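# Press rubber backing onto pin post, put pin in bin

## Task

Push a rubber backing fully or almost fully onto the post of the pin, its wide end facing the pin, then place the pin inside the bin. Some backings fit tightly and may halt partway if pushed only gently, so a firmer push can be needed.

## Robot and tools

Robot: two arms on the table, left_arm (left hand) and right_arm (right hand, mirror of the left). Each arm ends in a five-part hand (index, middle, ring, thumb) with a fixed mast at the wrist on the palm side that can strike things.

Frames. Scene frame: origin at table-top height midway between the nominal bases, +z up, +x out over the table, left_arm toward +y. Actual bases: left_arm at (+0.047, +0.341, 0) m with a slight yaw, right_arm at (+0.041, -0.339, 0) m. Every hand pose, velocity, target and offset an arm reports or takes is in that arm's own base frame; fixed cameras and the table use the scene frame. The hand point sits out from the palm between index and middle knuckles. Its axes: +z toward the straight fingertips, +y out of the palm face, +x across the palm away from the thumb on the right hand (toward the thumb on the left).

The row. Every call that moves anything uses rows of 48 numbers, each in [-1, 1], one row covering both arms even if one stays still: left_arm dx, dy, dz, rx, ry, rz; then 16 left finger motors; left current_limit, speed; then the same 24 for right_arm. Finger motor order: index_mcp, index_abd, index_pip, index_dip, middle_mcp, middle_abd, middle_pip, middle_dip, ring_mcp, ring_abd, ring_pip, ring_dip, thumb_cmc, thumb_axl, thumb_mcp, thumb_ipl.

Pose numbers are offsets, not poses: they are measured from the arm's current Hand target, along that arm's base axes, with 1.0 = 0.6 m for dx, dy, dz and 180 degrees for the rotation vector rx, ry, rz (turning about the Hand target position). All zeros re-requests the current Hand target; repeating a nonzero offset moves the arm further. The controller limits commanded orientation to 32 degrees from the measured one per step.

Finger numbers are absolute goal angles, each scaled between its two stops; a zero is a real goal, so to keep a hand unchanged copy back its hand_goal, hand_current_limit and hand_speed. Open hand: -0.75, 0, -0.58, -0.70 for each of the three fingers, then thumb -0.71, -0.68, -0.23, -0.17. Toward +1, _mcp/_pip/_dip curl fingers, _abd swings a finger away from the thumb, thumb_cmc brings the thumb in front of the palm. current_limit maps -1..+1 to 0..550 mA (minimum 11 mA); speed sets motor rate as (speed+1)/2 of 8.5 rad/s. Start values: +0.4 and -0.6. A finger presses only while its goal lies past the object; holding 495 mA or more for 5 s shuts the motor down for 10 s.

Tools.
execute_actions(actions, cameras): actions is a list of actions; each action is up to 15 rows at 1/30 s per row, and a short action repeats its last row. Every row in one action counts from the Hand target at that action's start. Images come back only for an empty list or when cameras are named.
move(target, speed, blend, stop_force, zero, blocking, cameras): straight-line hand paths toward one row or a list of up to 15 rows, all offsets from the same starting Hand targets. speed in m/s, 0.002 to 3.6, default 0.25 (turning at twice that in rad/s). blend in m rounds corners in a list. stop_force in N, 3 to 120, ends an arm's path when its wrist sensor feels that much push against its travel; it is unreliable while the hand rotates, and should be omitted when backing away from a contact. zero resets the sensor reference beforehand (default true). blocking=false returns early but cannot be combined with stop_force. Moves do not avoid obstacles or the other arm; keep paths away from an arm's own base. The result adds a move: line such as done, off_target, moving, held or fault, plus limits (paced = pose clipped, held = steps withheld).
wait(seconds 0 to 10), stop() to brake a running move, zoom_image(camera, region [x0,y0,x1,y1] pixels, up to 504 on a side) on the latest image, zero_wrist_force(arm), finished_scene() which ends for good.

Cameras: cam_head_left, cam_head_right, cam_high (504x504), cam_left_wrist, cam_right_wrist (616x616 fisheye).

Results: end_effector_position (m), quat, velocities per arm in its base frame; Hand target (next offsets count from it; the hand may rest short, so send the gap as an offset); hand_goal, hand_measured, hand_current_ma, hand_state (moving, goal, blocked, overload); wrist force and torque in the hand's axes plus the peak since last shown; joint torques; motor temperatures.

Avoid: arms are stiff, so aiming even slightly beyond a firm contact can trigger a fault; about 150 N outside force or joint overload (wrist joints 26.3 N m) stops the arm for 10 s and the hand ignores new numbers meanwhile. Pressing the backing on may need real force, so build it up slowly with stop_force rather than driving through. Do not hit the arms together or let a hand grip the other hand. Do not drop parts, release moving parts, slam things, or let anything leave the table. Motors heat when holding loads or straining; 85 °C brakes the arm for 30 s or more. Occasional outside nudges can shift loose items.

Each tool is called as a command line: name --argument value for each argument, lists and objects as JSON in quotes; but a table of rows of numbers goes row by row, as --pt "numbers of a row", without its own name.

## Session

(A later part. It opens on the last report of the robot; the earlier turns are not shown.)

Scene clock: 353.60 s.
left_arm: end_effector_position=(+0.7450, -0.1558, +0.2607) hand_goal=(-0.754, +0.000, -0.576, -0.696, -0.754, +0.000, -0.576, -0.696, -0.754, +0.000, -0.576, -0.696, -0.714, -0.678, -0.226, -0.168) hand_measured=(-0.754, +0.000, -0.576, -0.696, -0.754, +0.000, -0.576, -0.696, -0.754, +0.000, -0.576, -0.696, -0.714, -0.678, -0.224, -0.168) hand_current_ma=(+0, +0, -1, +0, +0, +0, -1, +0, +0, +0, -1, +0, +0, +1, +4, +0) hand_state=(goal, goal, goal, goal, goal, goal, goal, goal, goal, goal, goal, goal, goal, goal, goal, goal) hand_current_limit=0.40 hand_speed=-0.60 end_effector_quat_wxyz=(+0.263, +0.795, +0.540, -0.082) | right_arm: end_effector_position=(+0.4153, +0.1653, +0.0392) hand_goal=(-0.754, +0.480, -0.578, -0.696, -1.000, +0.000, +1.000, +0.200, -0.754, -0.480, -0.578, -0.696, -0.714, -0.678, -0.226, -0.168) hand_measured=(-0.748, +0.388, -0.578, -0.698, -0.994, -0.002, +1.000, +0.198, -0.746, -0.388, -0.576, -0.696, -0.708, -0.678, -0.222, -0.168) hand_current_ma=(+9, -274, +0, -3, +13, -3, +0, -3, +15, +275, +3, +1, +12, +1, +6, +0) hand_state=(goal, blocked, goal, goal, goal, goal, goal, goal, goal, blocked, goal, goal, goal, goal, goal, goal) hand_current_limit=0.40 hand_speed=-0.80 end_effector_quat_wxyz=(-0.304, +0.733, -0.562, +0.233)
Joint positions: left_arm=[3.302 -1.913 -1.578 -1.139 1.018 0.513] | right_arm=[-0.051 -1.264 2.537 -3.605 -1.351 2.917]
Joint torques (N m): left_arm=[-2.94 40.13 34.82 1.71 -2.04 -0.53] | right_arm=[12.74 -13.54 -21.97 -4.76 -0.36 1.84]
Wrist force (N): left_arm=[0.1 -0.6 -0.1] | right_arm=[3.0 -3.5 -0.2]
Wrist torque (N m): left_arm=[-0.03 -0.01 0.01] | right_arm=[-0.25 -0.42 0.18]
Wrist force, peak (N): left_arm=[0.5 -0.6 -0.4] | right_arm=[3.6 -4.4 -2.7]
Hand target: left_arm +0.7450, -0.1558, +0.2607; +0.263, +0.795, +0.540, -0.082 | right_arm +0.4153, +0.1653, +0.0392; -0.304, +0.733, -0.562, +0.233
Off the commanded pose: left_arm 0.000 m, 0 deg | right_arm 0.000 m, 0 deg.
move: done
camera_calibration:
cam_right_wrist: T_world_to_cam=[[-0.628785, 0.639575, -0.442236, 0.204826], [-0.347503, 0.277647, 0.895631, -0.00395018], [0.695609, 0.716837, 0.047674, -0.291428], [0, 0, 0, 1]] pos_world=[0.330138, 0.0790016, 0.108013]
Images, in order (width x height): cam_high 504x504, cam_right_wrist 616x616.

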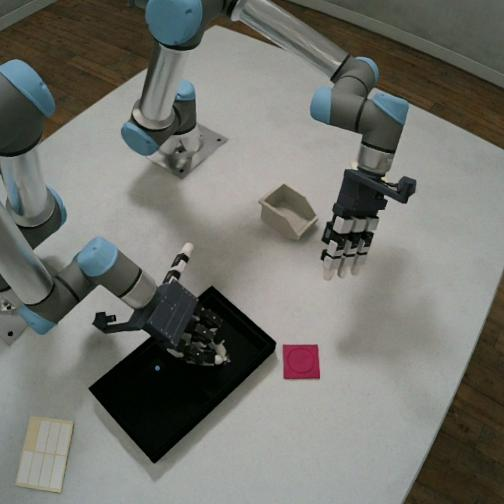

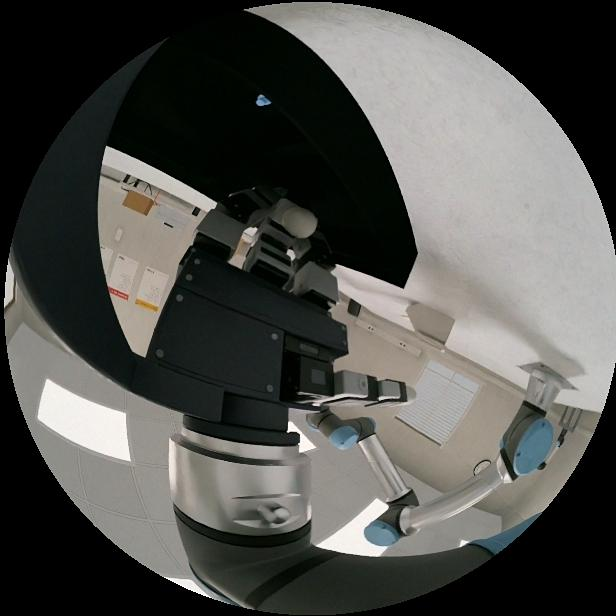

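move --pt "0 0 0 0 0 0 -0.754 0 -0.576 -0.696 -0.754 0 -0.576 -0.696 -0.754 0 -0.576 -0.696 -0.714 -0.678 -0.226 -0.168 0.4 -0.6 0 0 0 0 0 0 -0.753 0.28 -0.577 -0.696 -1 0 1 0.2 -0.753 -0.28 -0.577 -0.696 -0.714 -0.678 -0.226 -0.168 0.4 -0.7" --pt "0 0 0 0 0 0 -0.754 0 -0.576 -0.696 -0.754 0 -0.576 -0.696 -0.754 0 -0.576 -0.696 -0.714 -0.678 -0.226 -0.168 0.4 -0.6 -0.06 -0.0167 0.1 0 0 0 -0.753 0.28 -0.577 -0.696 -1 0 1 0.2 -0.753 -0.28 -0.577 -0.696 -0.714 -0.678 -0.226 -0.168 0.4 -0.7" --speed 0.15 --cameras '["cam_right_wrist", "cam_high"]'

Scene clock: 357.23 s.
left_arm: end_effector_position=(+0.7450, -0.1558, +0.2607) hand_goal=(-0.754, +0.000, -0.576, -0.696, -0.754, +0.000, -0.576, -0.696, -0.754, +0.000, -0.576, -0.696, -0.714, -0.678, -0.226, -0.168) hand_measured=(-0.754, +0.000, -0.576, -0.696, -0.754, +0.000, -0.576, -0.696, -0.754, +0.000, -0.576, -0.696, -0.714, -0.678, -0.224, -0.168) hand_current_ma=(+0, +0, -1, +0, +0, +0, -1, +0, +0, +0, -1, +0, +0, +1, +4, +0) hand_state=(goal, goal, goal, goal, goal, goal, goal, goal, goal, goal, goal, goal, goal, goal, goal, goal) hand_current_limit=0.40 hand_speed=-0.60 end_effector_quat_wxyz=(+0.263, +0.795, +0.540, -0.082) | right_arm: end_effector_position=(+0.3792, +0.1553, +0.0991) hand_goal=(-0.754, +0.280, -0.578, -0.696, -1.000, +0.000, +1.000, +0.200, -0.754, -0.280, -0.578, -0.696, -0.714, -0.678, -0.226, -0.168) hand_measured=(-0.748, +0.282, -0.578, -0.698, -0.994, -0.002, +1.000, +0.198, -0.748, -0.282, -0.576, -0.696, -0.708, -0.678, -0.222, -0.168) hand_current_ma=(+10, +2, -1, -3, +13, -3, +0, -3, +11, -2, +1, +1, +12, +1, +6, +0) hand_state=(goal, goal, goal, goal, goal, goal, goal, goal, goal, goal, goal, goal, goal, goal, goal, goal) hand_current_limit=0.40 hand_speed=-0.70 end_effector_quat_wxyz=(-0.304, +0.733, -0.562, +0.233)
Joint positions: left_arm=[3.302 -1.913 -1.578 -1.139 1.018 0.513] | right_arm=[-0.094 -1.578 2.598 -3.345 -1.322 2.885]
Joint torques (N m): left_arm=[-2.26 40.1 36.07 1.69 -1.96 -0.56] | right_arm=[-11.24 -21.94 -17.71 -0.85 1.57 -1.39]
Wrist force (N): left_arm=[0.3 -0.6 -0.1] | right_arm=[2.9 -3.5 0.1]
Wrist torque (N m): left_arm=[-0.03 -0.04 0.03] | right_arm=[-0.32 -0.41 0.28]
Wrist force, peak (N): left_arm=[0.4 -0.7 -0.4] | right_arm=[2.8 -4.1 -0.8]
Hand target: left_arm +0.7450, -0.1558, +0.2607; +0.263, +0.795, +0.540, -0.082 | right_arm +0.3793, +0.1553, +0.0992; -0.304, +0.733, -0.562, +0.233
Off the commanded pose: left_arm 0.000 m, 0 deg | right_arm 0.000 m, 0 deg.
move: done
camera_calibration:
cam_right_wrist: T_world_to_cam=[[-0.628806, 0.639593, -0.442181, 0.215071], [-0.347464, 0.277607, 0.895658, -0.0673454], [0.695609, 0.716837, 0.0476746, -0.262073], [0, 0, 0, 1]] pos_world=[0.294138, 0.0690017, 0.167913]
Images, in order (width x height): cam_high 504x504, cam_right_wrist 616x616.

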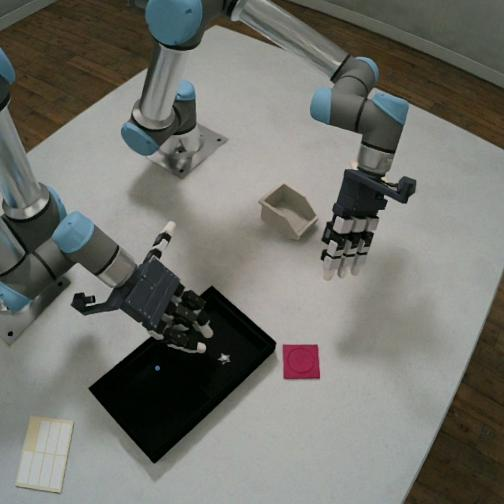

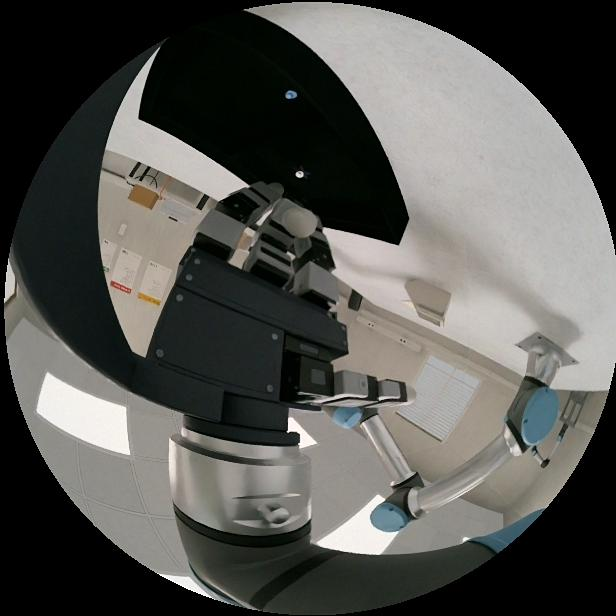

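zoom_image --camera "cam_right_wrist" --region '[281, 153, 321, 193]'

zoom_image --camera "cam_high" --region '[203, 338, 243, 378]'

Scaled by 12.600 from the camera's 616x616 image, which has a finer 880x880 frame.

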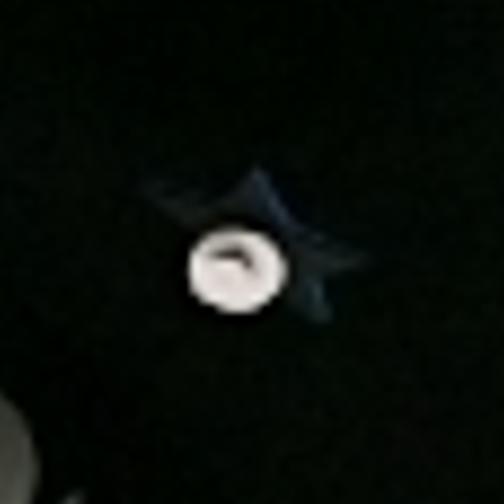

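Scaled by 12.600 from the camera's 504x504 image, which has a finer 720x720 frame.

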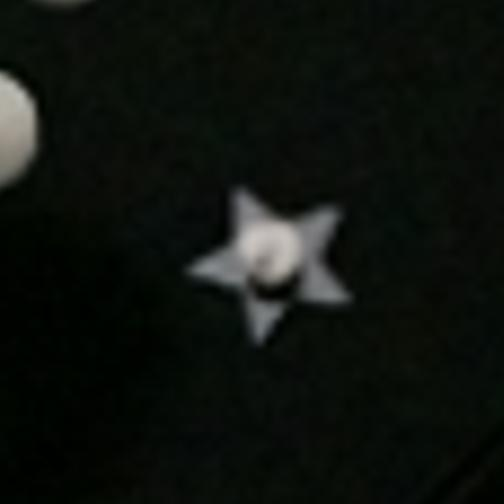

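zoom_image --camera "cam_right_wrist" --region '[240, 160, 320, 240]'

Scaled by 6.300 from the camera's 616x616 image, which has a finer 880x880 frame.

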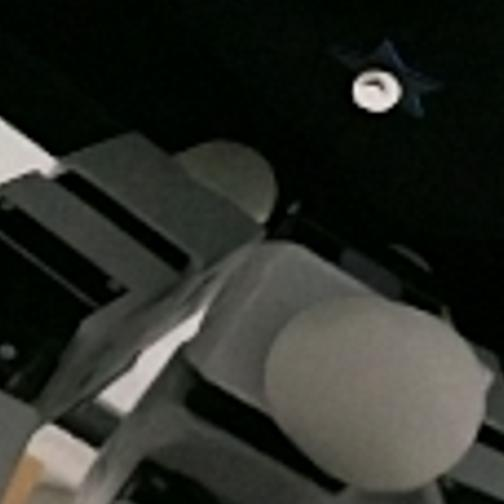

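zoom_image --camera "cam_right_wrist" --region '[255, 170, 305, 220]'

Scaled by 10.080 from the camera's 616x616 image, which has a finer 880x880 frame.

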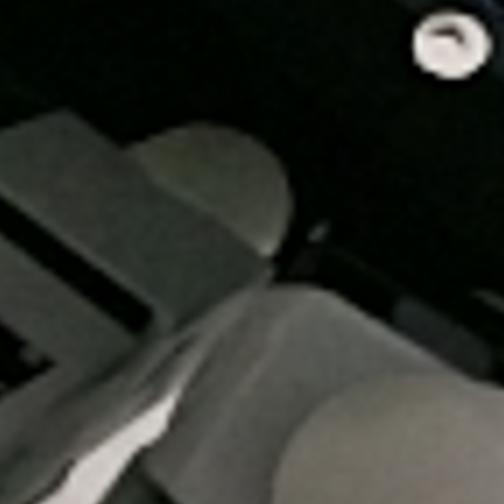

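move --pt "0 0 0 0 0 0 -0.754 0 -0.576 -0.696 -0.754 0 -0.576 -0.696 -0.754 0 -0.576 -0.696 -0.714 -0.678 -0.226 -0.168 0.4 -0.6 0.05 0.015 -0.0583 0 0 0 -0.753 0.32 -0.577 -0.696 -1 0 1 0.2 -0.753 -0.32 -0.577 -0.696 -0.714 -0.678 -0.226 -0.168 0.4 -0.4" --pt "0 0 0 0 0 0 -0.754 0 -0.576 -0.696 -0.754 0 -0.576 -0.696 -0.754 0 -0.576 -0.696 -0.714 -0.678 -0.226 -0.168 0.4 -0.6 0.0745 0.0233 -0.1005 0 0 0 -0.753 0.32 -0.577 -0.696 -1 0 1 0.2 -0.753 -0.32 -0.577 -0.696 -0.714 -0.678 -0.226 -0.168 0.4 -0.4" --pt "0 0 0 0 0 0 -0.754 0 -0.576 -0.696 -0.754 0 -0.576 -0.696 -0.754 0 -0.576 -0.696 -0.714 -0.678 -0.226 -0.168 0.4 -0.6 0.0745 0.0233 -0.1013 0 0 0 -0.753 0.48 -0.577 -0.696 -1 0 1 0.2 -0.753 -0.48 -0.577 -0.696 -0.714 -0.678 -0.226 -0.168 0.4 -0.8" --speed '[0.15, 0.08, 0.08]' --cameras '["cam_high"]'

zoom_image --camera "cam_high" --region '[192, 323, 252, 383]'

Scene clock: 364.47 s.
left_arm: end_effector_position=(+0.7450, -0.1558, +0.2607) hand_goal=(-0.754, +0.000, -0.576, -0.696, -0.754, +0.000, -0.576, -0.696, -0.754, +0.000, -0.576, -0.696, -0.714, -0.678, -0.226, -0.168) hand_measured=(-0.754, +0.000, -0.576, -0.696, -0.754, +0.000, -0.576, -0.696, -0.754, +0.000, -0.576, -0.696, -0.714, -0.678, -0.224, -0.168) hand_current_ma=(+0, +0, -1, +0, +0, +0, -1, +0, +0, +0, -1, +0, +0, +1, +4, +0) hand_state=(goal, goal, goal, goal, goal, goal, goal, goal, goal, goal, goal, goal, goal, goal, goal, goal) hand_current_limit=0.40 hand_speed=-0.60 end_effector_quat_wxyz=(+0.263, +0.795, +0.540, -0.082) | right_arm: end_effector_position=(+0.4240, +0.1693, +0.0384) hand_goal=(-0.754, +0.480, -0.578, -0.696, -1.000, +0.000, +1.000, +0.200, -0.754, -0.480, -0.578, -0.696, -0.714, -0.678, -0.226, -0.168) hand_measured=(-0.752, +0.346, -0.578, -0.698, -0.994, -0.002, +1.000, +0.198, -0.756, -0.348, -0.580, -0.696, -0.708, -0.678, -0.222, -0.168) hand_current_ma=(+2, -385, -1, -3, +13, -3, +0, -3, -3, +385, -4, -1, +12, +1, +6, +0) hand_state=(goal, blocked, goal, goal, goal, goal, goal, goal, goal, blocked, goal, goal, goal, goal, goal, goal) hand_current_limit=0.40 hand_speed=-0.80 end_effector_quat_wxyz=(-0.304, +0.733, -0.562, +0.233)
Joint positions: left_arm=[3.302 -1.913 -1.578 -1.139 1.018 0.513] | right_arm=[-0.038 -1.248 2.51 -3.597 -1.361 2.927]
Joint torques (N m): left_arm=[-3.14 40.21 34.61 1.79 -1.9 -0.45] | right_arm=[12.78 -15.83 -21.21 -4.32 -1.04 1.74]
Wrist force (N): left_arm=[0.3 -0.4 -0.1] | right_arm=[2.7 -4.1 -0.1]
Wrist torque (N m): left_arm=[0.00 -0.04 0.02] | right_arm=[-0.18 -0.40 0.13]
Wrist force, peak (N): left_arm=[0.4 -0.7 -0.1] | right_arm=[2.7 -5.0 -3.5]
Hand target: left_arm +0.7450, -0.1558, +0.2607; +0.263, +0.795, +0.540, -0.082 | right_arm +0.4240, +0.1693, +0.0384; -0.304, +0.733, -0.562, +0.233
Off the commanded pose: left_arm 0.000 m, 0 deg | right_arm 0.000 m, 0 deg.
move: done
Images, in order (width x height): cam_high 504x504.

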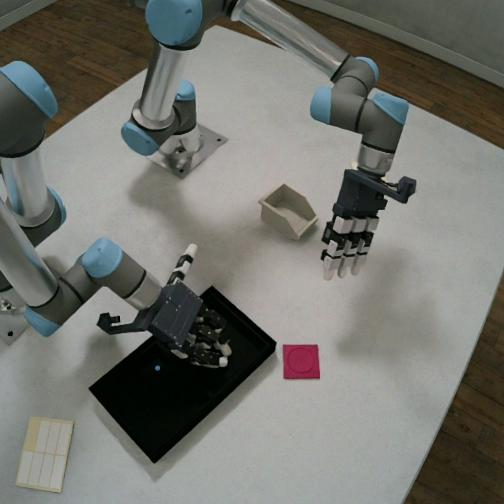

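Scaled by 8.400 from the camera's 504x504 image, which has a finer 720x720 frame.

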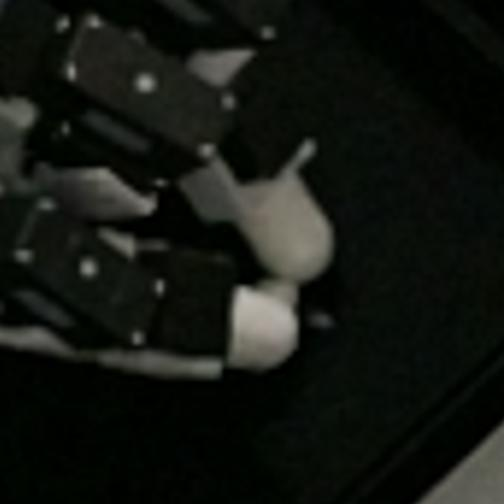

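move --target '[0,0,0,0,0,0,-0.754,0,-0.576,-0.696,-0.754,0,-0.576,-0.696,-0.754,0,-0.576,-0.696,-0.714,-0.678,-0.226,-0.168,0.4,-0.6,0,0,0.0417,0,0,0,-0.753,0.48,-0.577,-0.696,-1,0,1,0.2,-0.753,-0.48,-0.577,-0.696,-0.714,-0.678,-0.226,-0.168,0.4,-0.8]' --speed 0.05 --cameras '["cam_high", "cam_right_wrist"]'

zoom_image --camera "cam_high" --region '[192, 313, 252, 373]'

Scene clock: 365.70 s.
left_arm: end_effector_position=(+0.7450, -0.1558, +0.2607) hand_goal=(-0.754, +0.000, -0.576, -0.696, -0.754, +0.000, -0.576, -0.696, -0.754, +0.000, -0.576, -0.696, -0.714, -0.678, -0.226, -0.168) hand_measured=(-0.754, +0.000, -0.576, -0.696, -0.754, +0.000, -0.576, -0.696, -0.754, +0.000, -0.576, -0.696, -0.714, -0.678, -0.224, -0.168) hand_current_ma=(+0, +0, -1, +0, +0, +0, -1, +0, +0, +0, -1, +0, +0, +1, +4, +0) hand_state=(goal, goal, goal, goal, goal, goal, goal, goal, goal, goal, goal, goal, goal, goal, goal, goal) hand_current_limit=0.40 hand_speed=-0.60 end_effector_quat_wxyz=(+0.263, +0.795, +0.540, -0.082) | right_arm: end_effector_position=(+0.4240, +0.1693, +0.0634) hand_goal=(-0.754, +0.480, -0.578, -0.696, -1.000, +0.000, +1.000, +0.200, -0.754, -0.480, -0.578, -0.696, -0.714, -0.678, -0.226, -0.168) hand_measured=(-0.752, +0.388, -0.578, -0.698, -0.992, -0.002, +1.000, +0.198, -0.748, -0.386, -0.578, -0.696, -0.708, -0.678, -0.222, -0.168) hand_current_ma=(+4, -276, -1, -3, +14, -2, +0, -3, +11, +281, +1, -1, +12, +1, +6, +0) hand_state=(goal, blocked, goal, goal, goal, goal, goal, goal, goal, blocked, goal, goal, goal, goal, goal, goal) hand_current_limit=0.40 hand_speed=-0.80 end_effector_quat_wxyz=(-0.304, +0.733, -0.562, +0.233)
Joint positions: left_arm=[3.302 -1.913 -1.578 -1.139 1.018 0.513] | right_arm=[-0.038 -1.34 2.499 -3.494 -1.361 2.927]
Joint torques (N m): left_arm=[-3.26 40.16 35.59 1.83 -1.92 -0.38] | right_arm=[0.87 -31.01 -23.67 -0.71 -0.86 -1.43]
Wrist force (N): left_arm=[0.1 -0.5 -0.1] | right_arm=[2.6 -3.2 -0.1]
Wrist torque (N m): left_arm=[-0.02 -0.01 0.01] | right_arm=[-0.23 -0.38 0.16]
Wrist force, peak (N): left_arm=[0.3 -0.7 -0.2] | right_arm=[2.4 -4.4 -0.4]
Hand target: left_arm +0.7450, -0.1558, +0.2607; +0.263, +0.795, +0.540, -0.082 | right_arm +0.4240, +0.1693, +0.0634; -0.304, +0.733, -0.562, +0.233
Off the commanded pose: left_arm 0.000 m, 0 deg | right_arm 0.000 m, 0 deg.
move: done
camera_calibration:
cam_right_wrist: T_world_to_cam=[[-0.628799, 0.639561, -0.442238, 0.218446], [-0.347585, 0.277563, 0.895625, -0.0236761], [0.695555, 0.716883, 0.0477707, -0.301499], [0, 0, 0, 1]] pos_world=[0.338839, 0.0830018, 0.132213]
Images, in order (width x height): cam_high 504x504, cam_right_wrist 616x616.

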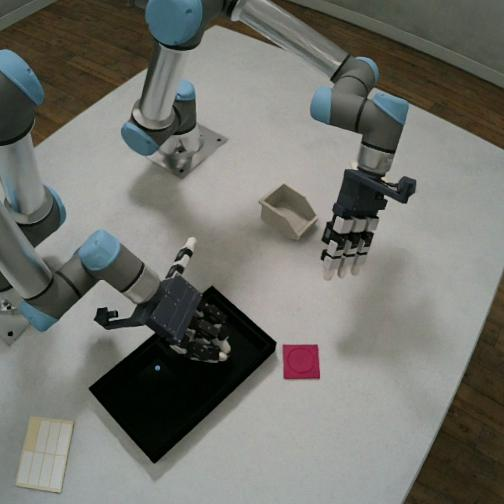

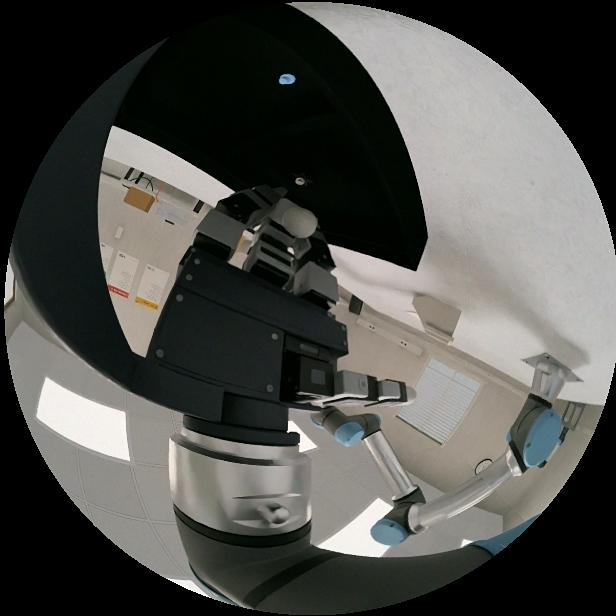

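Scaled by 8.400 from the camera's 504x504 image, which has a finer 720x720 frame.

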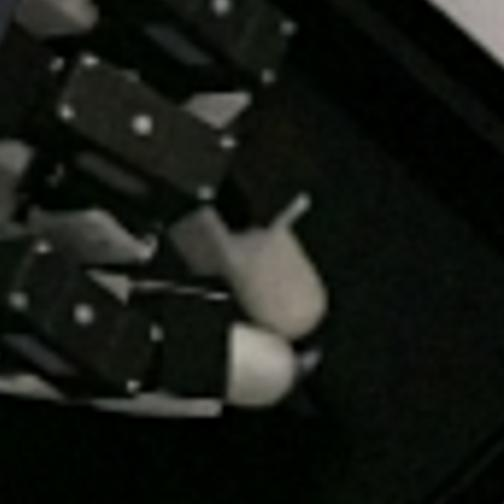

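zoom_image --camera "cam_right_wrist" --region '[281, 160, 321, 200]'

Scaled by 12.600 from the camera's 616x616 image, which has a finer 880x880 frame.

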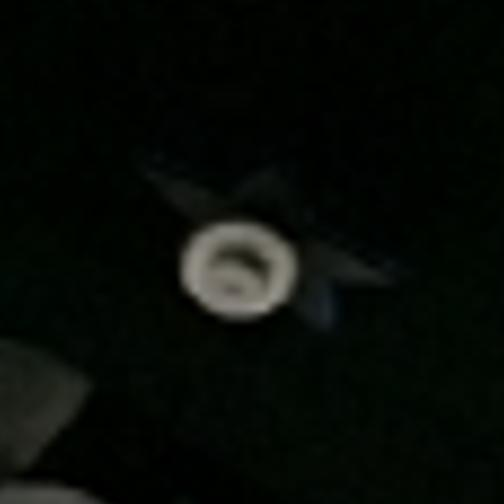

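move --pt "0 0 0 0 0 0 -0.754 0 -0.576 -0.696 -0.754 0 -0.576 -0.696 -0.754 0 -0.576 -0.696 -0.714 -0.678 -0.226 -0.168 0.4 -0.6 0.0433 0.0512 0.1943 0.123 0.084 -0.1928 -0.753 0.3 -0.577 -0.696 -1 0 1 0.2 -0.753 -0.3 -0.577 -0.696 -0.714 -0.678 -0.226 -0.168 0.4 -0.4" --pt "0 0 0 0 0 0 -0.754 0 -0.576 -0.696 -0.754 0 -0.576 -0.696 -0.754 0 -0.576 -0.696 -0.714 -0.678 -0.226 -0.168 0.4 -0.6 0.1307 0.1233 0.161 0.246 0.1681 -0.3856 -0.753 0.435 -0.577 -0.696 -1 0 1 0.2 -0.753 -0.34 -0.577 -0.696 -0.714 -0.678 -0.226 -0.168 0.4 -0.4" --speed 0.4 --blend 0.03 --cameras '["cam_high", "cam_right_wrist", "cam_head_left"]'

Scene clock: 381.77 s.
left_arm: end_effector_position=(+0.7450, -0.1558, +0.2607) hand_goal=(-0.754, +0.000, -0.576, -0.696, -0.754, +0.000, -0.576, -0.696, -0.754, +0.000, -0.576, -0.696, -0.714, -0.678, -0.226, -0.168) hand_measured=(-0.754, +0.000, -0.576, -0.696, -0.754, +0.000, -0.576, -0.696, -0.754, +0.000, -0.576, -0.696, -0.714, -0.678, -0.224, -0.168) hand_current_ma=(+0, +0, -1, +0, +0, +0, -1, +0, +0, +0, -1, +0, +0, +1, +4, +0) hand_state=(goal, goal, goal, goal, goal, goal, goal, goal, goal, goal, goal, goal, goal, goal, goal, goal) hand_current_limit=0.40 hand_speed=-0.60 end_effector_quat_wxyz=(+0.263, +0.795, +0.540, -0.082) | right_arm: end_effector_position=(+0.5024, +0.2432, +0.1600) hand_goal=(-0.754, +0.434, -0.578, -0.696, -1.000, +0.000, +1.000, +0.200, -0.754, -0.340, -0.578, -0.696, -0.714, -0.678, -0.226, -0.168) hand_measured=(-0.750, +0.394, -0.578, -0.698, -0.996, +0.008, +1.000, +0.198, -0.750, -0.330, -0.578, -0.696, -0.712, -0.678, -0.222, -0.168) hand_current_ma=(+6, -97, -1, -3, +8, +12, +0, -3, +8, +15, +1, -1, +3, +1, +6, +0) hand_state=(goal, blocked, goal, goal, goal, goal, goal, goal, goal, goal, goal, goal, goal, goal, goal, goal) hand_current_limit=0.40 hand_speed=-0.40 end_effector_quat_wxyz=(+0.213, -0.170, +0.961, +0.037)
Joint positions: left_arm=[3.302 -1.913 -1.578 -1.139 1.018 0.513] | right_arm=[-0.024 -1.479 2.227 -2.729 -1.418 4.371]
Joint torques (N m): left_arm=[-3.21 40.12 34.66 1.76 -2.04 -0.52] | right_arm=[14.25 -15.24 -31.76 -1.05 1.23 1.64]
Wrist force (N): left_arm=[0.5 -0.5 -0.1] | right_arm=[1.7 -2.4 0.0]
Wrist torque (N m): left_arm=[-0.02 -0.06 0.04] | right_arm=[-0.29 -0.26 0.04]
Wrist force, peak (N): left_arm=[0.3 -0.8 -0.3] | right_arm=[2.8 -3.6 0.1]
Hand target: left_arm +0.7450, -0.1558, +0.2607; +0.263, +0.795, +0.540, -0.082 | right_arm +0.5024, +0.2432, +0.1600; +0.213, -0.170, +0.961, +0.037
Off the commanded pose: left_arm 0.000 m, 0 deg | right_arm 0.000 m, 0 deg.
move: done
camera_calibration:
cam_right_wrist: T_world_to_cam=[[0.450888, 0.82959, 0.329364, -0.448885], [0.132251, -0.427021, 0.894518, -0.172999], [0.882729, -0.359768, -0.302253, -0.189875], [0, 0, 0, 1]] pos_world=[0.392884, 0.230206, 0.245207]
Images, in order (width x height): cam_head_left 504x504, cam_high 504x504, cam_right_wrist 616x616.

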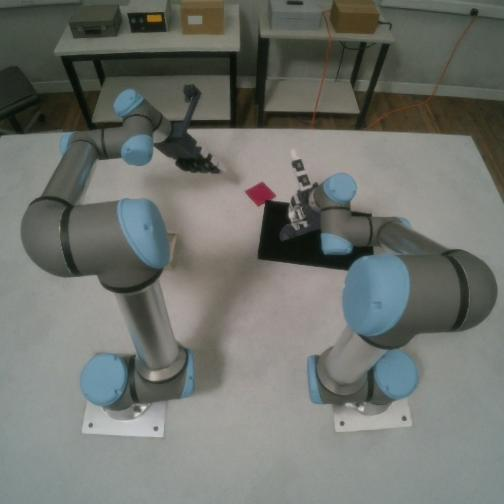

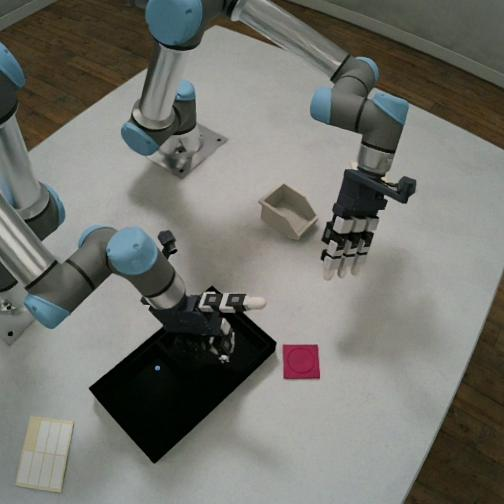

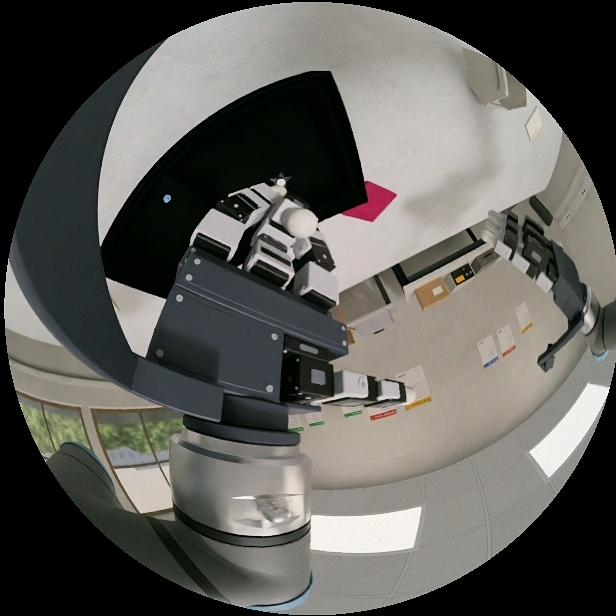

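zoom_image --camera "cam_right_wrist" --region '[250, 150, 330, 230]'

zoom_image --camera "cam_high" --region '[195, 325, 255, 385]'

Scaled by 6.300 from the camera's 616x616 image, which has a finer 880x880 frame.

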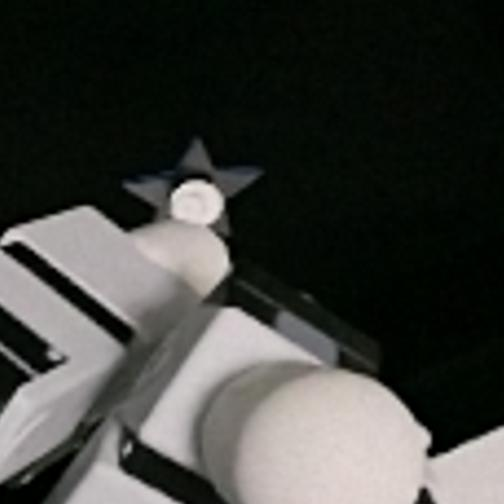

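Scaled by 8.400 from the camera's 504x504 image, which has a finer 720x720 frame.

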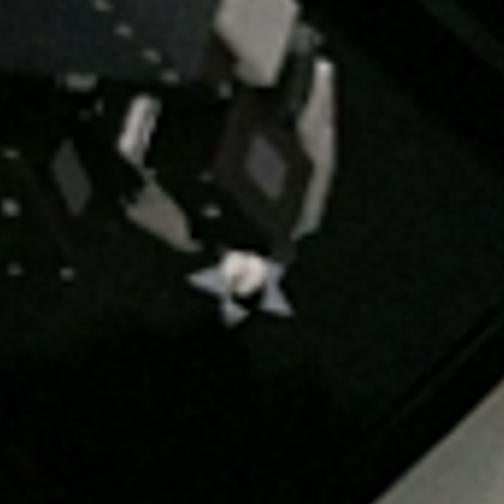

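zoom_image --camera "cam_right_wrist" --region '[262, 166, 302, 206]'

Scaled by 12.600 from the camera's 616x616 image, which has a finer 880x880 frame.

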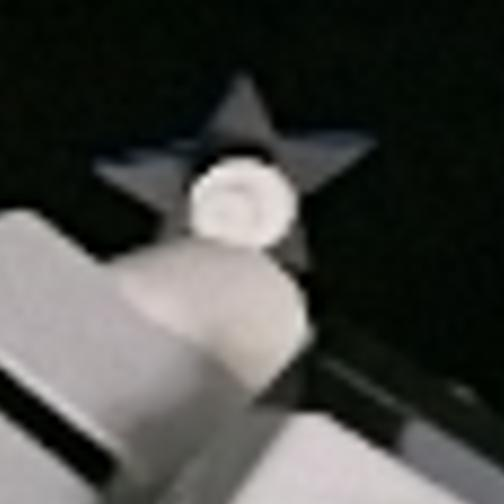

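move --pt "0 0 0 0 0 0 -0.754 0 -0.576 -0.696 -0.754 0 -0.576 -0.696 -0.754 0 -0.576 -0.696 -0.714 -0.678 -0.226 -0.168 0.4 -0.6 -0.0097 0.0002 0.0 0 0 0 -0.753 0.435 -0.577 -0.696 -1 0.2 1 0.2 -0.753 -0.34 -0.577 -0.696 -0.714 -0.678 -0.226 -0.168 0.4 -0.4" --pt "0 0 0 0 0 0 -0.754 0 -0.576 -0.696 -0.754 0 -0.576 -0.696 -0.754 0 -0.576 -0.696 -0.714 -0.678 -0.226 -0.168 0.4 -0.6 -0.0097 0.0002 -0.0495 0 0 0 -0.753 0.435 -0.577 -0.696 -1 0.2 1 0.2 -0.753 -0.34 -0.577 -0.696 -0.714 -0.678 -0.226 -0.168 0.4 -0.4" --speed 0.1 --cameras '["cam_right_wrist", "cam_high"]'

zoom_image --camera "cam_right_wrist" --region '[262, 166, 312, 216]'

zoom_image --camera "cam_high" --region '[205, 335, 245, 375]'

Scene clock: 386.10 s.
left_arm: end_effector_position=(+0.7450, -0.1558, +0.2607) hand_goal=(-0.754, +0.000, -0.576, -0.696, -0.754, +0.000, -0.576, -0.696, -0.754, +0.000, -0.576, -0.696, -0.714, -0.678, -0.226, -0.168) hand_measured=(-0.754, +0.000, -0.576, -0.696, -0.754, +0.000, -0.576, -0.696, -0.754, +0.000, -0.576, -0.696, -0.714, -0.678, -0.224, -0.168) hand_current_ma=(+0, +0, -1, +0, +0, +0, -1, +0, +0, +0, -1, +0, +0, +1, +4, +0) hand_state=(goal, goal, goal, goal, goal, goal, goal, goal, goal, goal, goal, goal, goal, goal, goal, goal) hand_current_limit=0.40 hand_speed=-0.60 end_effector_quat_wxyz=(+0.263, +0.795, +0.540, -0.082) | right_arm: end_effector_position=(+0.4966, +0.2434, +0.1304) hand_goal=(-0.754, +0.434, -0.578, -0.696, -1.000, +0.200, +1.000, +0.200, -0.754, -0.340, -0.578, -0.696, -0.714, -0.678, -0.226, -0.168) hand_measured=(-0.750, +0.432, -0.578, -0.698, -0.996, +0.188, +1.000, +0.198, -0.750, -0.330, -0.578, -0.696, -0.712, -0.678, -0.222, -0.168) hand_current_ma=(+5, -3, -1, -3, +7, -20, +0, -3, +7, +15, +1, -1, +3, +1, +6, +0) hand_state=(goal, goal, goal, goal, goal, goal, goal, goal, goal, goal, goal, goal, goal, goal, goal, goal) hand_current_limit=0.40 hand_speed=-0.40 end_effector_quat_wxyz=(+0.213, -0.170, +0.961, +0.037)
Joint positions: left_arm=[3.302 -1.913 -1.578 -1.139 1.018 0.513] | right_arm=[-0.024 -1.427 2.274 -2.827 -1.418 4.371]
Joint torques (N m): left_arm=[-2.97 40.16 35.28 1.63 -1.98 -0.45] | right_arm=[-10.79 -16.04 -3.36 -4.63 1.42 1.59]
Wrist force (N): left_arm=[0.3 -0.4 -0.1] | right_arm=[2.1 -2.3 0.1]
Wrist torque (N m): left_arm=[0.00 -0.04 0.01] | right_arm=[-0.26 -0.32 0.08]
Wrist force, peak (N): left_arm=[0.4 -0.8 -0.1] | right_arm=[1.9 -2.8 -0.3]
Hand target: left_arm +0.7450, -0.1558, +0.2607; +0.263, +0.795, +0.540, -0.082 | right_arm +0.4966, +0.2434, +0.1303; +0.213, -0.170, +0.961, +0.037
Off the commanded pose: left_arm 0.000 m, 0 deg | right_arm 0.000 m, 0 deg.
move: done
camera_calibration:
cam_right_wrist: T_world_to_cam=[[0.450888, 0.82959, 0.329364, -0.436687], [0.132251, -0.427021, 0.894518, -0.145668], [0.882729, -0.359768, -0.302253, -0.19363], [0, 0, 0, 1]] pos_world=[0.387084, 0.230406, 0.215607]
Images, in order (width x height): cam_high 504x504, cam_right_wrist 616x616.

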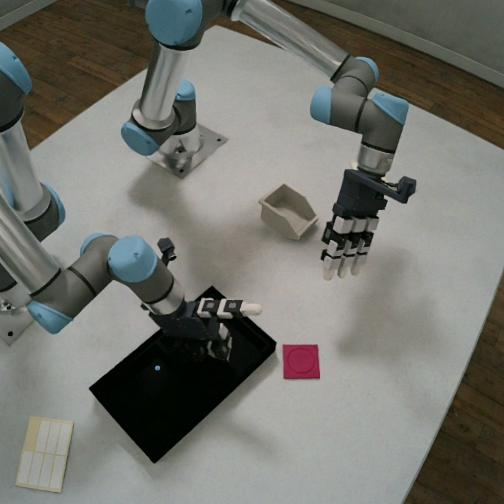

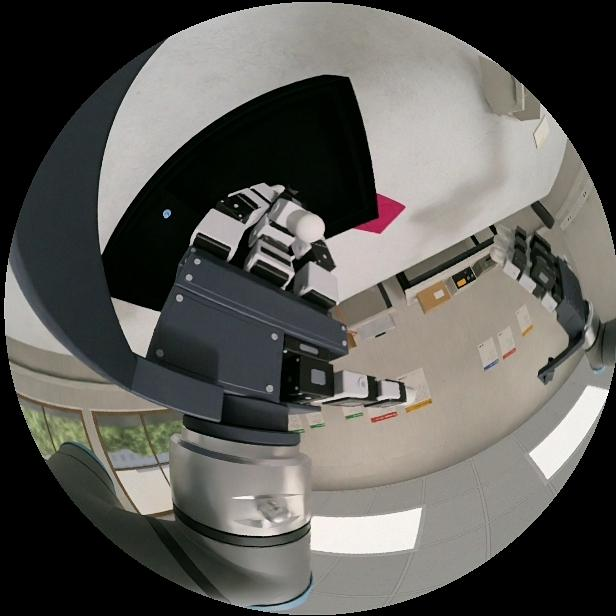

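Scaled by 10.080 from the camera's 616x616 image, which has a finer 880x880 frame.

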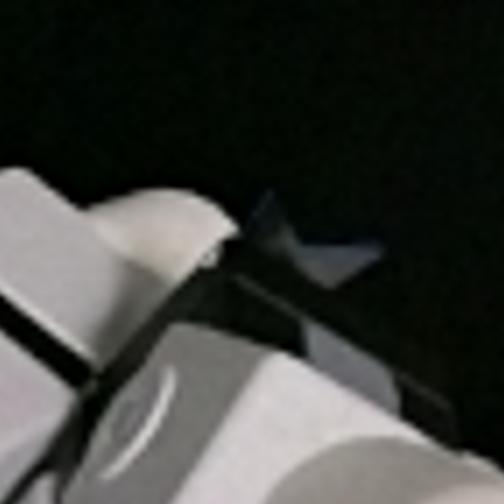

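Scaled by 12.600 from the camera's 504x504 image, which has a finer 720x720 frame.

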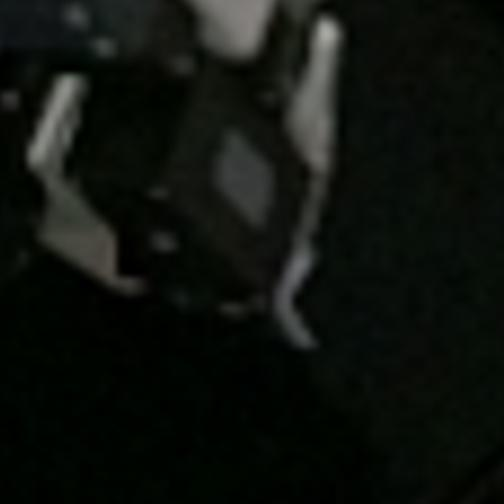

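move --target '[0,0,0,0,0,0,-0.754,0,-0.576,-0.696,-0.754,0,-0.576,-0.696,-0.754,0,-0.576,-0.696,-0.714,-0.678,-0.226,-0.168,0.4,-0.6,0,0,-0.01,0,0,0,-0.753,0.434,-0.577,-0.696,-1,0.2,1,0.2,-0.753,-0.34,-0.577,-0.696,-0.714,-0.678,-0.226,-0.168,0.4,-0.4]' --speed 0.01 --stop_force 3

Scene clock: 389.13 s.
left_arm: end_effector_position=(+0.7450, -0.1558, +0.2607) hand_goal=(-0.754, +0.000, -0.576, -0.696, -0.754, +0.000, -0.576, -0.696, -0.754, +0.000, -0.576, -0.696, -0.714, -0.678, -0.226, -0.168) hand_measured=(-0.754, +0.000, -0.576, -0.696, -0.754, +0.000, -0.576, -0.696, -0.754, +0.000, -0.576, -0.696, -0.714, -0.678, -0.224, -0.168) hand_current_ma=(+0, +0, -1, +0, +0, +0, -1, +0, +0, +0, -1, +0, +0, +1, +4, +0) hand_state=(goal, goal, goal, goal, goal, goal, goal, goal, goal, goal, goal, goal, goal, goal, goal, goal) hand_current_limit=0.40 hand_speed=-0.60 end_effector_quat_wxyz=(+0.263, +0.795, +0.540, -0.082) | right_arm: end_effector_position=(+0.4966, +0.2434, +0.1288) hand_goal=(-0.754, +0.434, -0.578, -0.696, -1.000, +0.200, +1.000, +0.200, -0.754, -0.340, -0.578, -0.696, -0.714, -0.678, -0.226, -0.168) hand_measured=(-0.752, +0.430, -0.578, -0.698, -0.996, +0.188, +1.000, +0.198, -0.750, -0.334, -0.578, -0.696, -0.712, -0.678, -0.222, -0.168) hand_current_ma=(+4, -4, -1, -3, +7, -20, +0, -3, +7, +7, +1, -1, +3, +1, +6, +0) hand_state=(goal, goal, goal, goal, goal, goal, goal, goal, goal, goal, goal, goal, goal, goal, goal, goal) hand_current_limit=0.40 hand_speed=-0.40 end_effector_quat_wxyz=(+0.213, -0.170, +0.961, +0.037)
Joint positions: left_arm=[3.302 -1.913 -1.578 -1.139 1.018 0.513] | right_arm=[-0.024 -1.423 2.275 -2.833 -1.418 4.371]
Joint torques (N m): left_arm=[-3.54 39.79 34.84 1.74 -1.88 -0.42] | right_arm=[-10.14 -30.74 -29.2 -0.66 1.12 1.46]
Wrist force (N): left_arm=[0.3 -0.4 -0.3] | right_arm=[1.3 -2.3 -1.7]
Wrist torque (N m): left_arm=[0.01 -0.03 0.02] | right_arm=[-0.15 -0.29 0.02]
Wrist force, peak (N): left_arm=[0.3 -0.7 -0.4] | right_arm=[1.5 -2.6 -5.8]
Hand target: left_arm +0.7450, -0.1558, +0.2607; +0.263, +0.795, +0.540, -0.082 | right_arm +0.4966, +0.2434, +0.1288; +0.213, -0.170, +0.961, +0.037 (not the last commanded pose)
Off the commanded pose: left_arm 0.000 m, 0 deg | right_arm 0.005 m, 0 deg.
move: contact (right_arm)

wait --seconds 0.1 --cameras '["cam_right_wrist", "cam_high"]'

zoom_image --camera "cam_right_wrist" --region '[262, 166, 312, 216]'

zoom_image --camera "cam_high" --region '[205, 335, 245, 375]'

Scene clock: 389.93 s.
left_arm: end_effector_position=(+0.7450, -0.1558, +0.2607) hand_goal=(-0.754, +0.000, -0.576, -0.696, -0.754, +0.000, -0.576, -0.696, -0.754, +0.000, -0.576, -0.696, -0.714, -0.678, -0.226, -0.168) hand_measured=(-0.754, +0.000, -0.576, -0.696, -0.754, +0.000, -0.576, -0.696, -0.754, +0.000, -0.576, -0.696, -0.714, -0.678, -0.224, -0.168) hand_current_ma=(+0, +0, -1, +0, +0, +0, -1, +0, +0, +0, -1, +0, +0, +1, +4, +0) hand_state=(goal, goal, goal, goal, goal, goal, goal, goal, goal, goal, goal, goal, goal, goal, goal, goal) hand_current_limit=0.40 hand_speed=-0.60 end_effector_quat_wxyz=(+0.263, +0.795, +0.540, -0.082) | right_arm: end_effector_position=(+0.4966, +0.2434, +0.1288) hand_goal=(-0.754, +0.434, -0.578, -0.696, -1.000, +0.200, +1.000, +0.200, -0.754, -0.340, -0.578, -0.696, -0.714, -0.678, -0.226, -0.168) hand_measured=(-0.752, +0.430, -0.578, -0.698, -0.996, +0.188, +1.000, +0.198, -0.750, -0.334, -0.578, -0.696, -0.712, -0.678, -0.222, -0.168) hand_current_ma=(+4, -4, -1, -3, +7, -20, +0, -3, +7, +7, +1, -1, +3, +1, +6, +0) hand_state=(goal, goal, goal, goal, goal, goal, goal, goal, goal, goal, goal, goal, goal, goal, goal, goal) hand_current_limit=0.40 hand_speed=-0.40 end_effector_quat_wxyz=(+0.213, -0.170, +0.961, +0.037)
Joint positions: left_arm=[3.302 -1.913 -1.578 -1.139 1.018 0.513] | right_arm=[-0.024 -1.423 2.275 -2.833 -1.418 4.371]
Joint torques (N m): left_arm=[-3.54 40.01 35.16 1.76 -1.97 -0.54] | right_arm=[-10 -30.33 -29.02 -1.1 1.21 1.55]
Wrist force (N): left_arm=[0.3 -0.6 0.0] | right_arm=[1.4 -2.3 -1.9]
Wrist torque (N m): left_arm=[-0.04 -0.04 0.03] | right_arm=[-0.09 -0.28 0.02]
Wrist force, peak (N): left_arm=[0.3 -0.7 -0.2] | right_arm=[1.3 -2.5 -2.0]
Hand target: left_arm +0.7450, -0.1558, +0.2607; +0.263, +0.795, +0.540, -0.082 | right_arm +0.4966, +0.2434, +0.1288; +0.213, -0.170, +0.961, +0.037 (not the last commanded pose)
Off the commanded pose: left_arm 0.000 m, 0 deg | right_arm 0.005 m, 0 deg.
wait: 0.10 s; at rest from the start
camera_calibration:
cam_right_wrist: T_world_to_cam=[[0.450888, 0.82959, 0.329364, -0.43616], [0.132251, -0.427021, 0.894518, -0.144237], [0.882729, -0.359768, -0.302253, -0.194113], [0, 0, 0, 1]] pos_world=[0.387084, 0.230406, 0.214007]
Images, in order (width x height): cam_high 504x504, cam_right_wrist 616x616.

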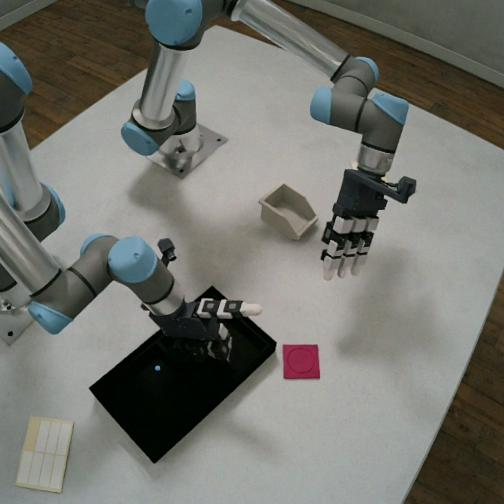

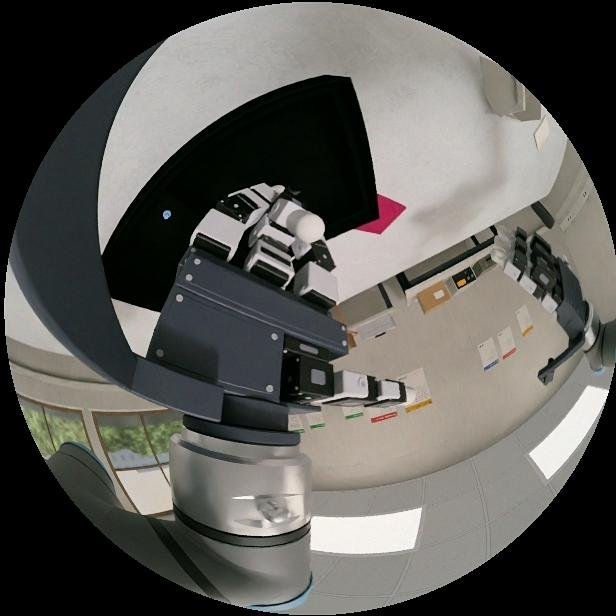

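Scaled by 10.080 from the camera's 616x616 image, which has a finer 880x880 frame.

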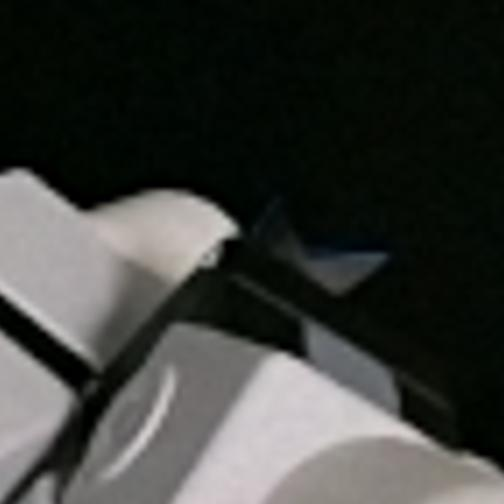

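Scaled by 12.600 from the camera's 504x504 image, which has a finer 720x720 frame.

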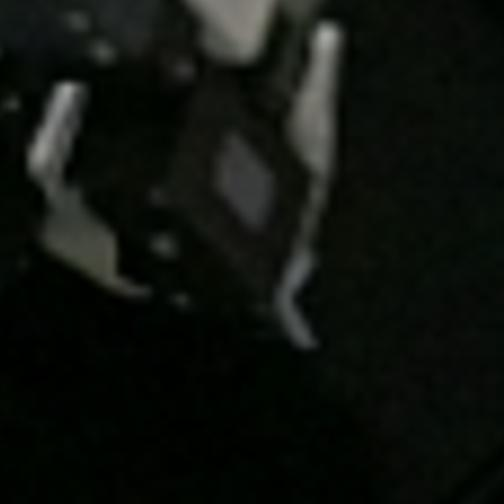

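move --pt "0 0 0 0 0 0 -0.754 0 -0.576 -0.696 -0.754 0 -0.576 -0.696 -0.754 0 -0.576 -0.696 -0.714 -0.678 -0.226 -0.168 0.4 -0.6 0 0 0.005 0 0 0 -0.753 0.434 -0.577 -0.696 -1 0.2 1 0.2 -0.753 -0.34 -0.577 -0.696 -0.714 -0.678 -0.226 -0.168 0.4 -0.4" --pt "0 0 0 0 0 0 -0.754 0 -0.576 -0.696 -0.754 0 -0.576 -0.696 -0.754 0 -0.576 -0.696 -0.714 -0.678 -0.226 -0.168 0.4 -0.6 -0.0125 -0.0045 0.005 0 0 0 -0.753 0.434 -0.577 -0.696 -1 0.2 1 0.2 -0.753 -0.34 -0.577 -0.696 -0.714 -0.678 -0.226 -0.168 0.4 -0.4" --speed 0.05 --blend 0.002

move --target '[0,0,0,0,0,0,-0.754,0,-0.576,-0.696,-0.754,0,-0.576,-0.696,-0.754,0,-0.576,-0.696,-0.714,-0.678,-0.226,-0.168,0.4,-0.6,0,0,-0.015,0,0,0,-0.753,0.434,-0.577,-0.696,-1,0.2,1,0.2,-0.753,-0.34,-0.577,-0.696,-0.714,-0.678,-0.226,-0.168,0.4,-0.4]' --speed 0.01 --stop_force 3

Scene clock: 391.37 s.
left_arm: end_effector_position=(+0.7450, -0.1558, +0.2607) hand_goal=(-0.754, +0.000, -0.576, -0.696, -0.754, +0.000, -0.576, -0.696, -0.754, +0.000, -0.576, -0.696, -0.714, -0.678, -0.226, -0.168) hand_measured=(-0.754, +0.000, -0.576, -0.696, -0.754, +0.000, -0.576, -0.696, -0.754, +0.000, -0.576, -0.696, -0.714, -0.678, -0.224, -0.168) hand_current_ma=(+0, +0, -1, +0, +0, +0, -1, +0, +0, +0, -1, +0, +0, +1, +4, +0) hand_state=(goal, goal, goal, goal, goal, goal, goal, goal, goal, goal, goal, goal, goal, goal, goal, goal) hand_current_limit=0.40 hand_speed=-0.60 end_effector_quat_wxyz=(+0.263, +0.795, +0.540, -0.082) | right_arm: end_effector_position=(+0.4892, +0.2407, +0.1318) hand_goal=(-0.754, +0.434, -0.578, -0.696, -1.000, +0.200, +1.000, +0.200, -0.754, -0.340, -0.578, -0.696, -0.714, -0.678, -0.226, -0.168) hand_measured=(-0.752, +0.430, -0.578, -0.698, -0.996, +0.188, +1.000, +0.198, -0.750, -0.332, -0.578, -0.696, -0.712, -0.678, -0.222, -0.168) hand_current_ma=(+4, -4, -1, -3, +6, -20, +0, -3, +7, +11, +1, -1, +3, +1, +6, +0) hand_state=(goal, goal, goal, goal, goal, goal, goal, goal, goal, goal, goal, goal, goal, goal, goal, goal) hand_current_limit=0.40 hand_speed=-0.40 end_effector_quat_wxyz=(+0.213, -0.170, +0.961, +0.037)
Joint positions: left_arm=[3.302 -1.913 -1.578 -1.139 1.018 0.513] | right_arm=[-0.031 -1.448 2.293 -2.825 -1.415 4.365]
Joint torques (N m): left_arm=[-3.96 39.89 35.44 1.82 -1.86 -0.36] | right_arm=[-10.78 -30.4 -3.08 -4.92 1.45 -1.39]
Wrist force (N): left_arm=[0.2 -0.6 -0.1] | right_arm=[1.8 -2.5 -0.3]
Wrist torque (N m): left_arm=[-0.03 -0.03 0.02] | right_arm=[-0.25 -0.28 0.15]
Wrist force, peak (N): left_arm=[0.4 -0.7 -0.2] | right_arm=[1.2 -2.7 -2.3]
Hand target: left_arm +0.7450, -0.1558, +0.2607; +0.263, +0.795, +0.540, -0.082 | right_arm +0.4891, +0.2407, +0.1318; +0.213, -0.170, +0.961, +0.037
Off the commanded pose: left_arm 0.000 m, 0 deg | right_arm 0.000 m, 0 deg.
move: done; blend cut to 0.0015 m at target 1

Scene clock: 392.90 s.
left_arm: end_effector_position=(+0.7450, -0.1558, +0.2607) hand_goal=(-0.754, +0.000, -0.576, -0.696, -0.754, +0.000, -0.576, -0.696, -0.754, +0.000, -0.576, -0.696, -0.714, -0.678, -0.226, -0.168) hand_measured=(-0.754, +0.000, -0.576, -0.696, -0.754, +0.000, -0.576, -0.696, -0.754, +0.000, -0.576, -0.696, -0.714, -0.678, -0.224, -0.168) hand_current_ma=(+0, +0, -1, +0, +0, +0, -1, +0, +0, +0, -1, +0, +0, +1, +4, +0) hand_state=(goal, goal, goal, goal, goal, goal, goal, goal, goal, goal, goal, goal, goal, goal, goal, goal) hand_current_limit=0.40 hand_speed=-0.60 end_effector_quat_wxyz=(+0.263, +0.795, +0.540, -0.082) | right_arm: end_effector_position=(+0.4891, +0.2407, +0.1287) hand_goal=(-0.754, +0.434, -0.578, -0.696, -1.000, +0.200, +1.000, +0.200, -0.754, -0.340, -0.578, -0.696, -0.714, -0.678, -0.226, -0.168) hand_measured=(-0.752, +0.430, -0.578, -0.698, -0.996, +0.188, +1.000, +0.198, -0.750, -0.336, -0.578, -0.696, -0.712, -0.678, -0.222, -0.168) hand_current_ma=(+4, -4, -1, -3, +6, -20, +0, -3, +6, +6, +1, -1, +3, +1, +6, +0) hand_state=(goal, goal, goal, goal, goal, goal, goal, goal, goal, goal, goal, goal, goal, goal, goal, goal) hand_current_limit=0.40 hand_speed=-0.40 end_effector_quat_wxyz=(+0.213, -0.170, +0.961, +0.037)
Joint positions: left_arm=[3.302 -1.913 -1.578 -1.139 1.018 0.513] | right_arm=[-0.031 -1.441 2.297 -2.835 -1.415 4.365]
Joint torques (N m): left_arm=[-3.55 40.44 35.16 1.75 -1.84 -0.4] | right_arm=[-9.85 -29.95 -28.79 -0.58 0.58 -1.29]
Wrist force (N): left_arm=[0.3 -0.4 -0.2] | right_arm=[1.0 -2.4 -1.9]
Wrist torque (N m): left_arm=[-0.01 -0.04 0.03] | right_arm=[-0.15 -0.33 0.10]
Wrist force, peak (N): left_arm=[0.3 -0.7 -0.1] | right_arm=[1.0 -2.1 -5.9]
Hand target: left_arm +0.7450, -0.1558, +0.2607; +0.263, +0.795, +0.540, -0.082 | right_arm +0.4891, +0.2407, +0.1287; +0.213, -0.170, +0.961, +0.037 (not the last commanded pose)
Off the commanded pose: left_arm 0.000 m, 0 deg | right_arm 0.006 m, 0 deg.
move: contact (right_arm)


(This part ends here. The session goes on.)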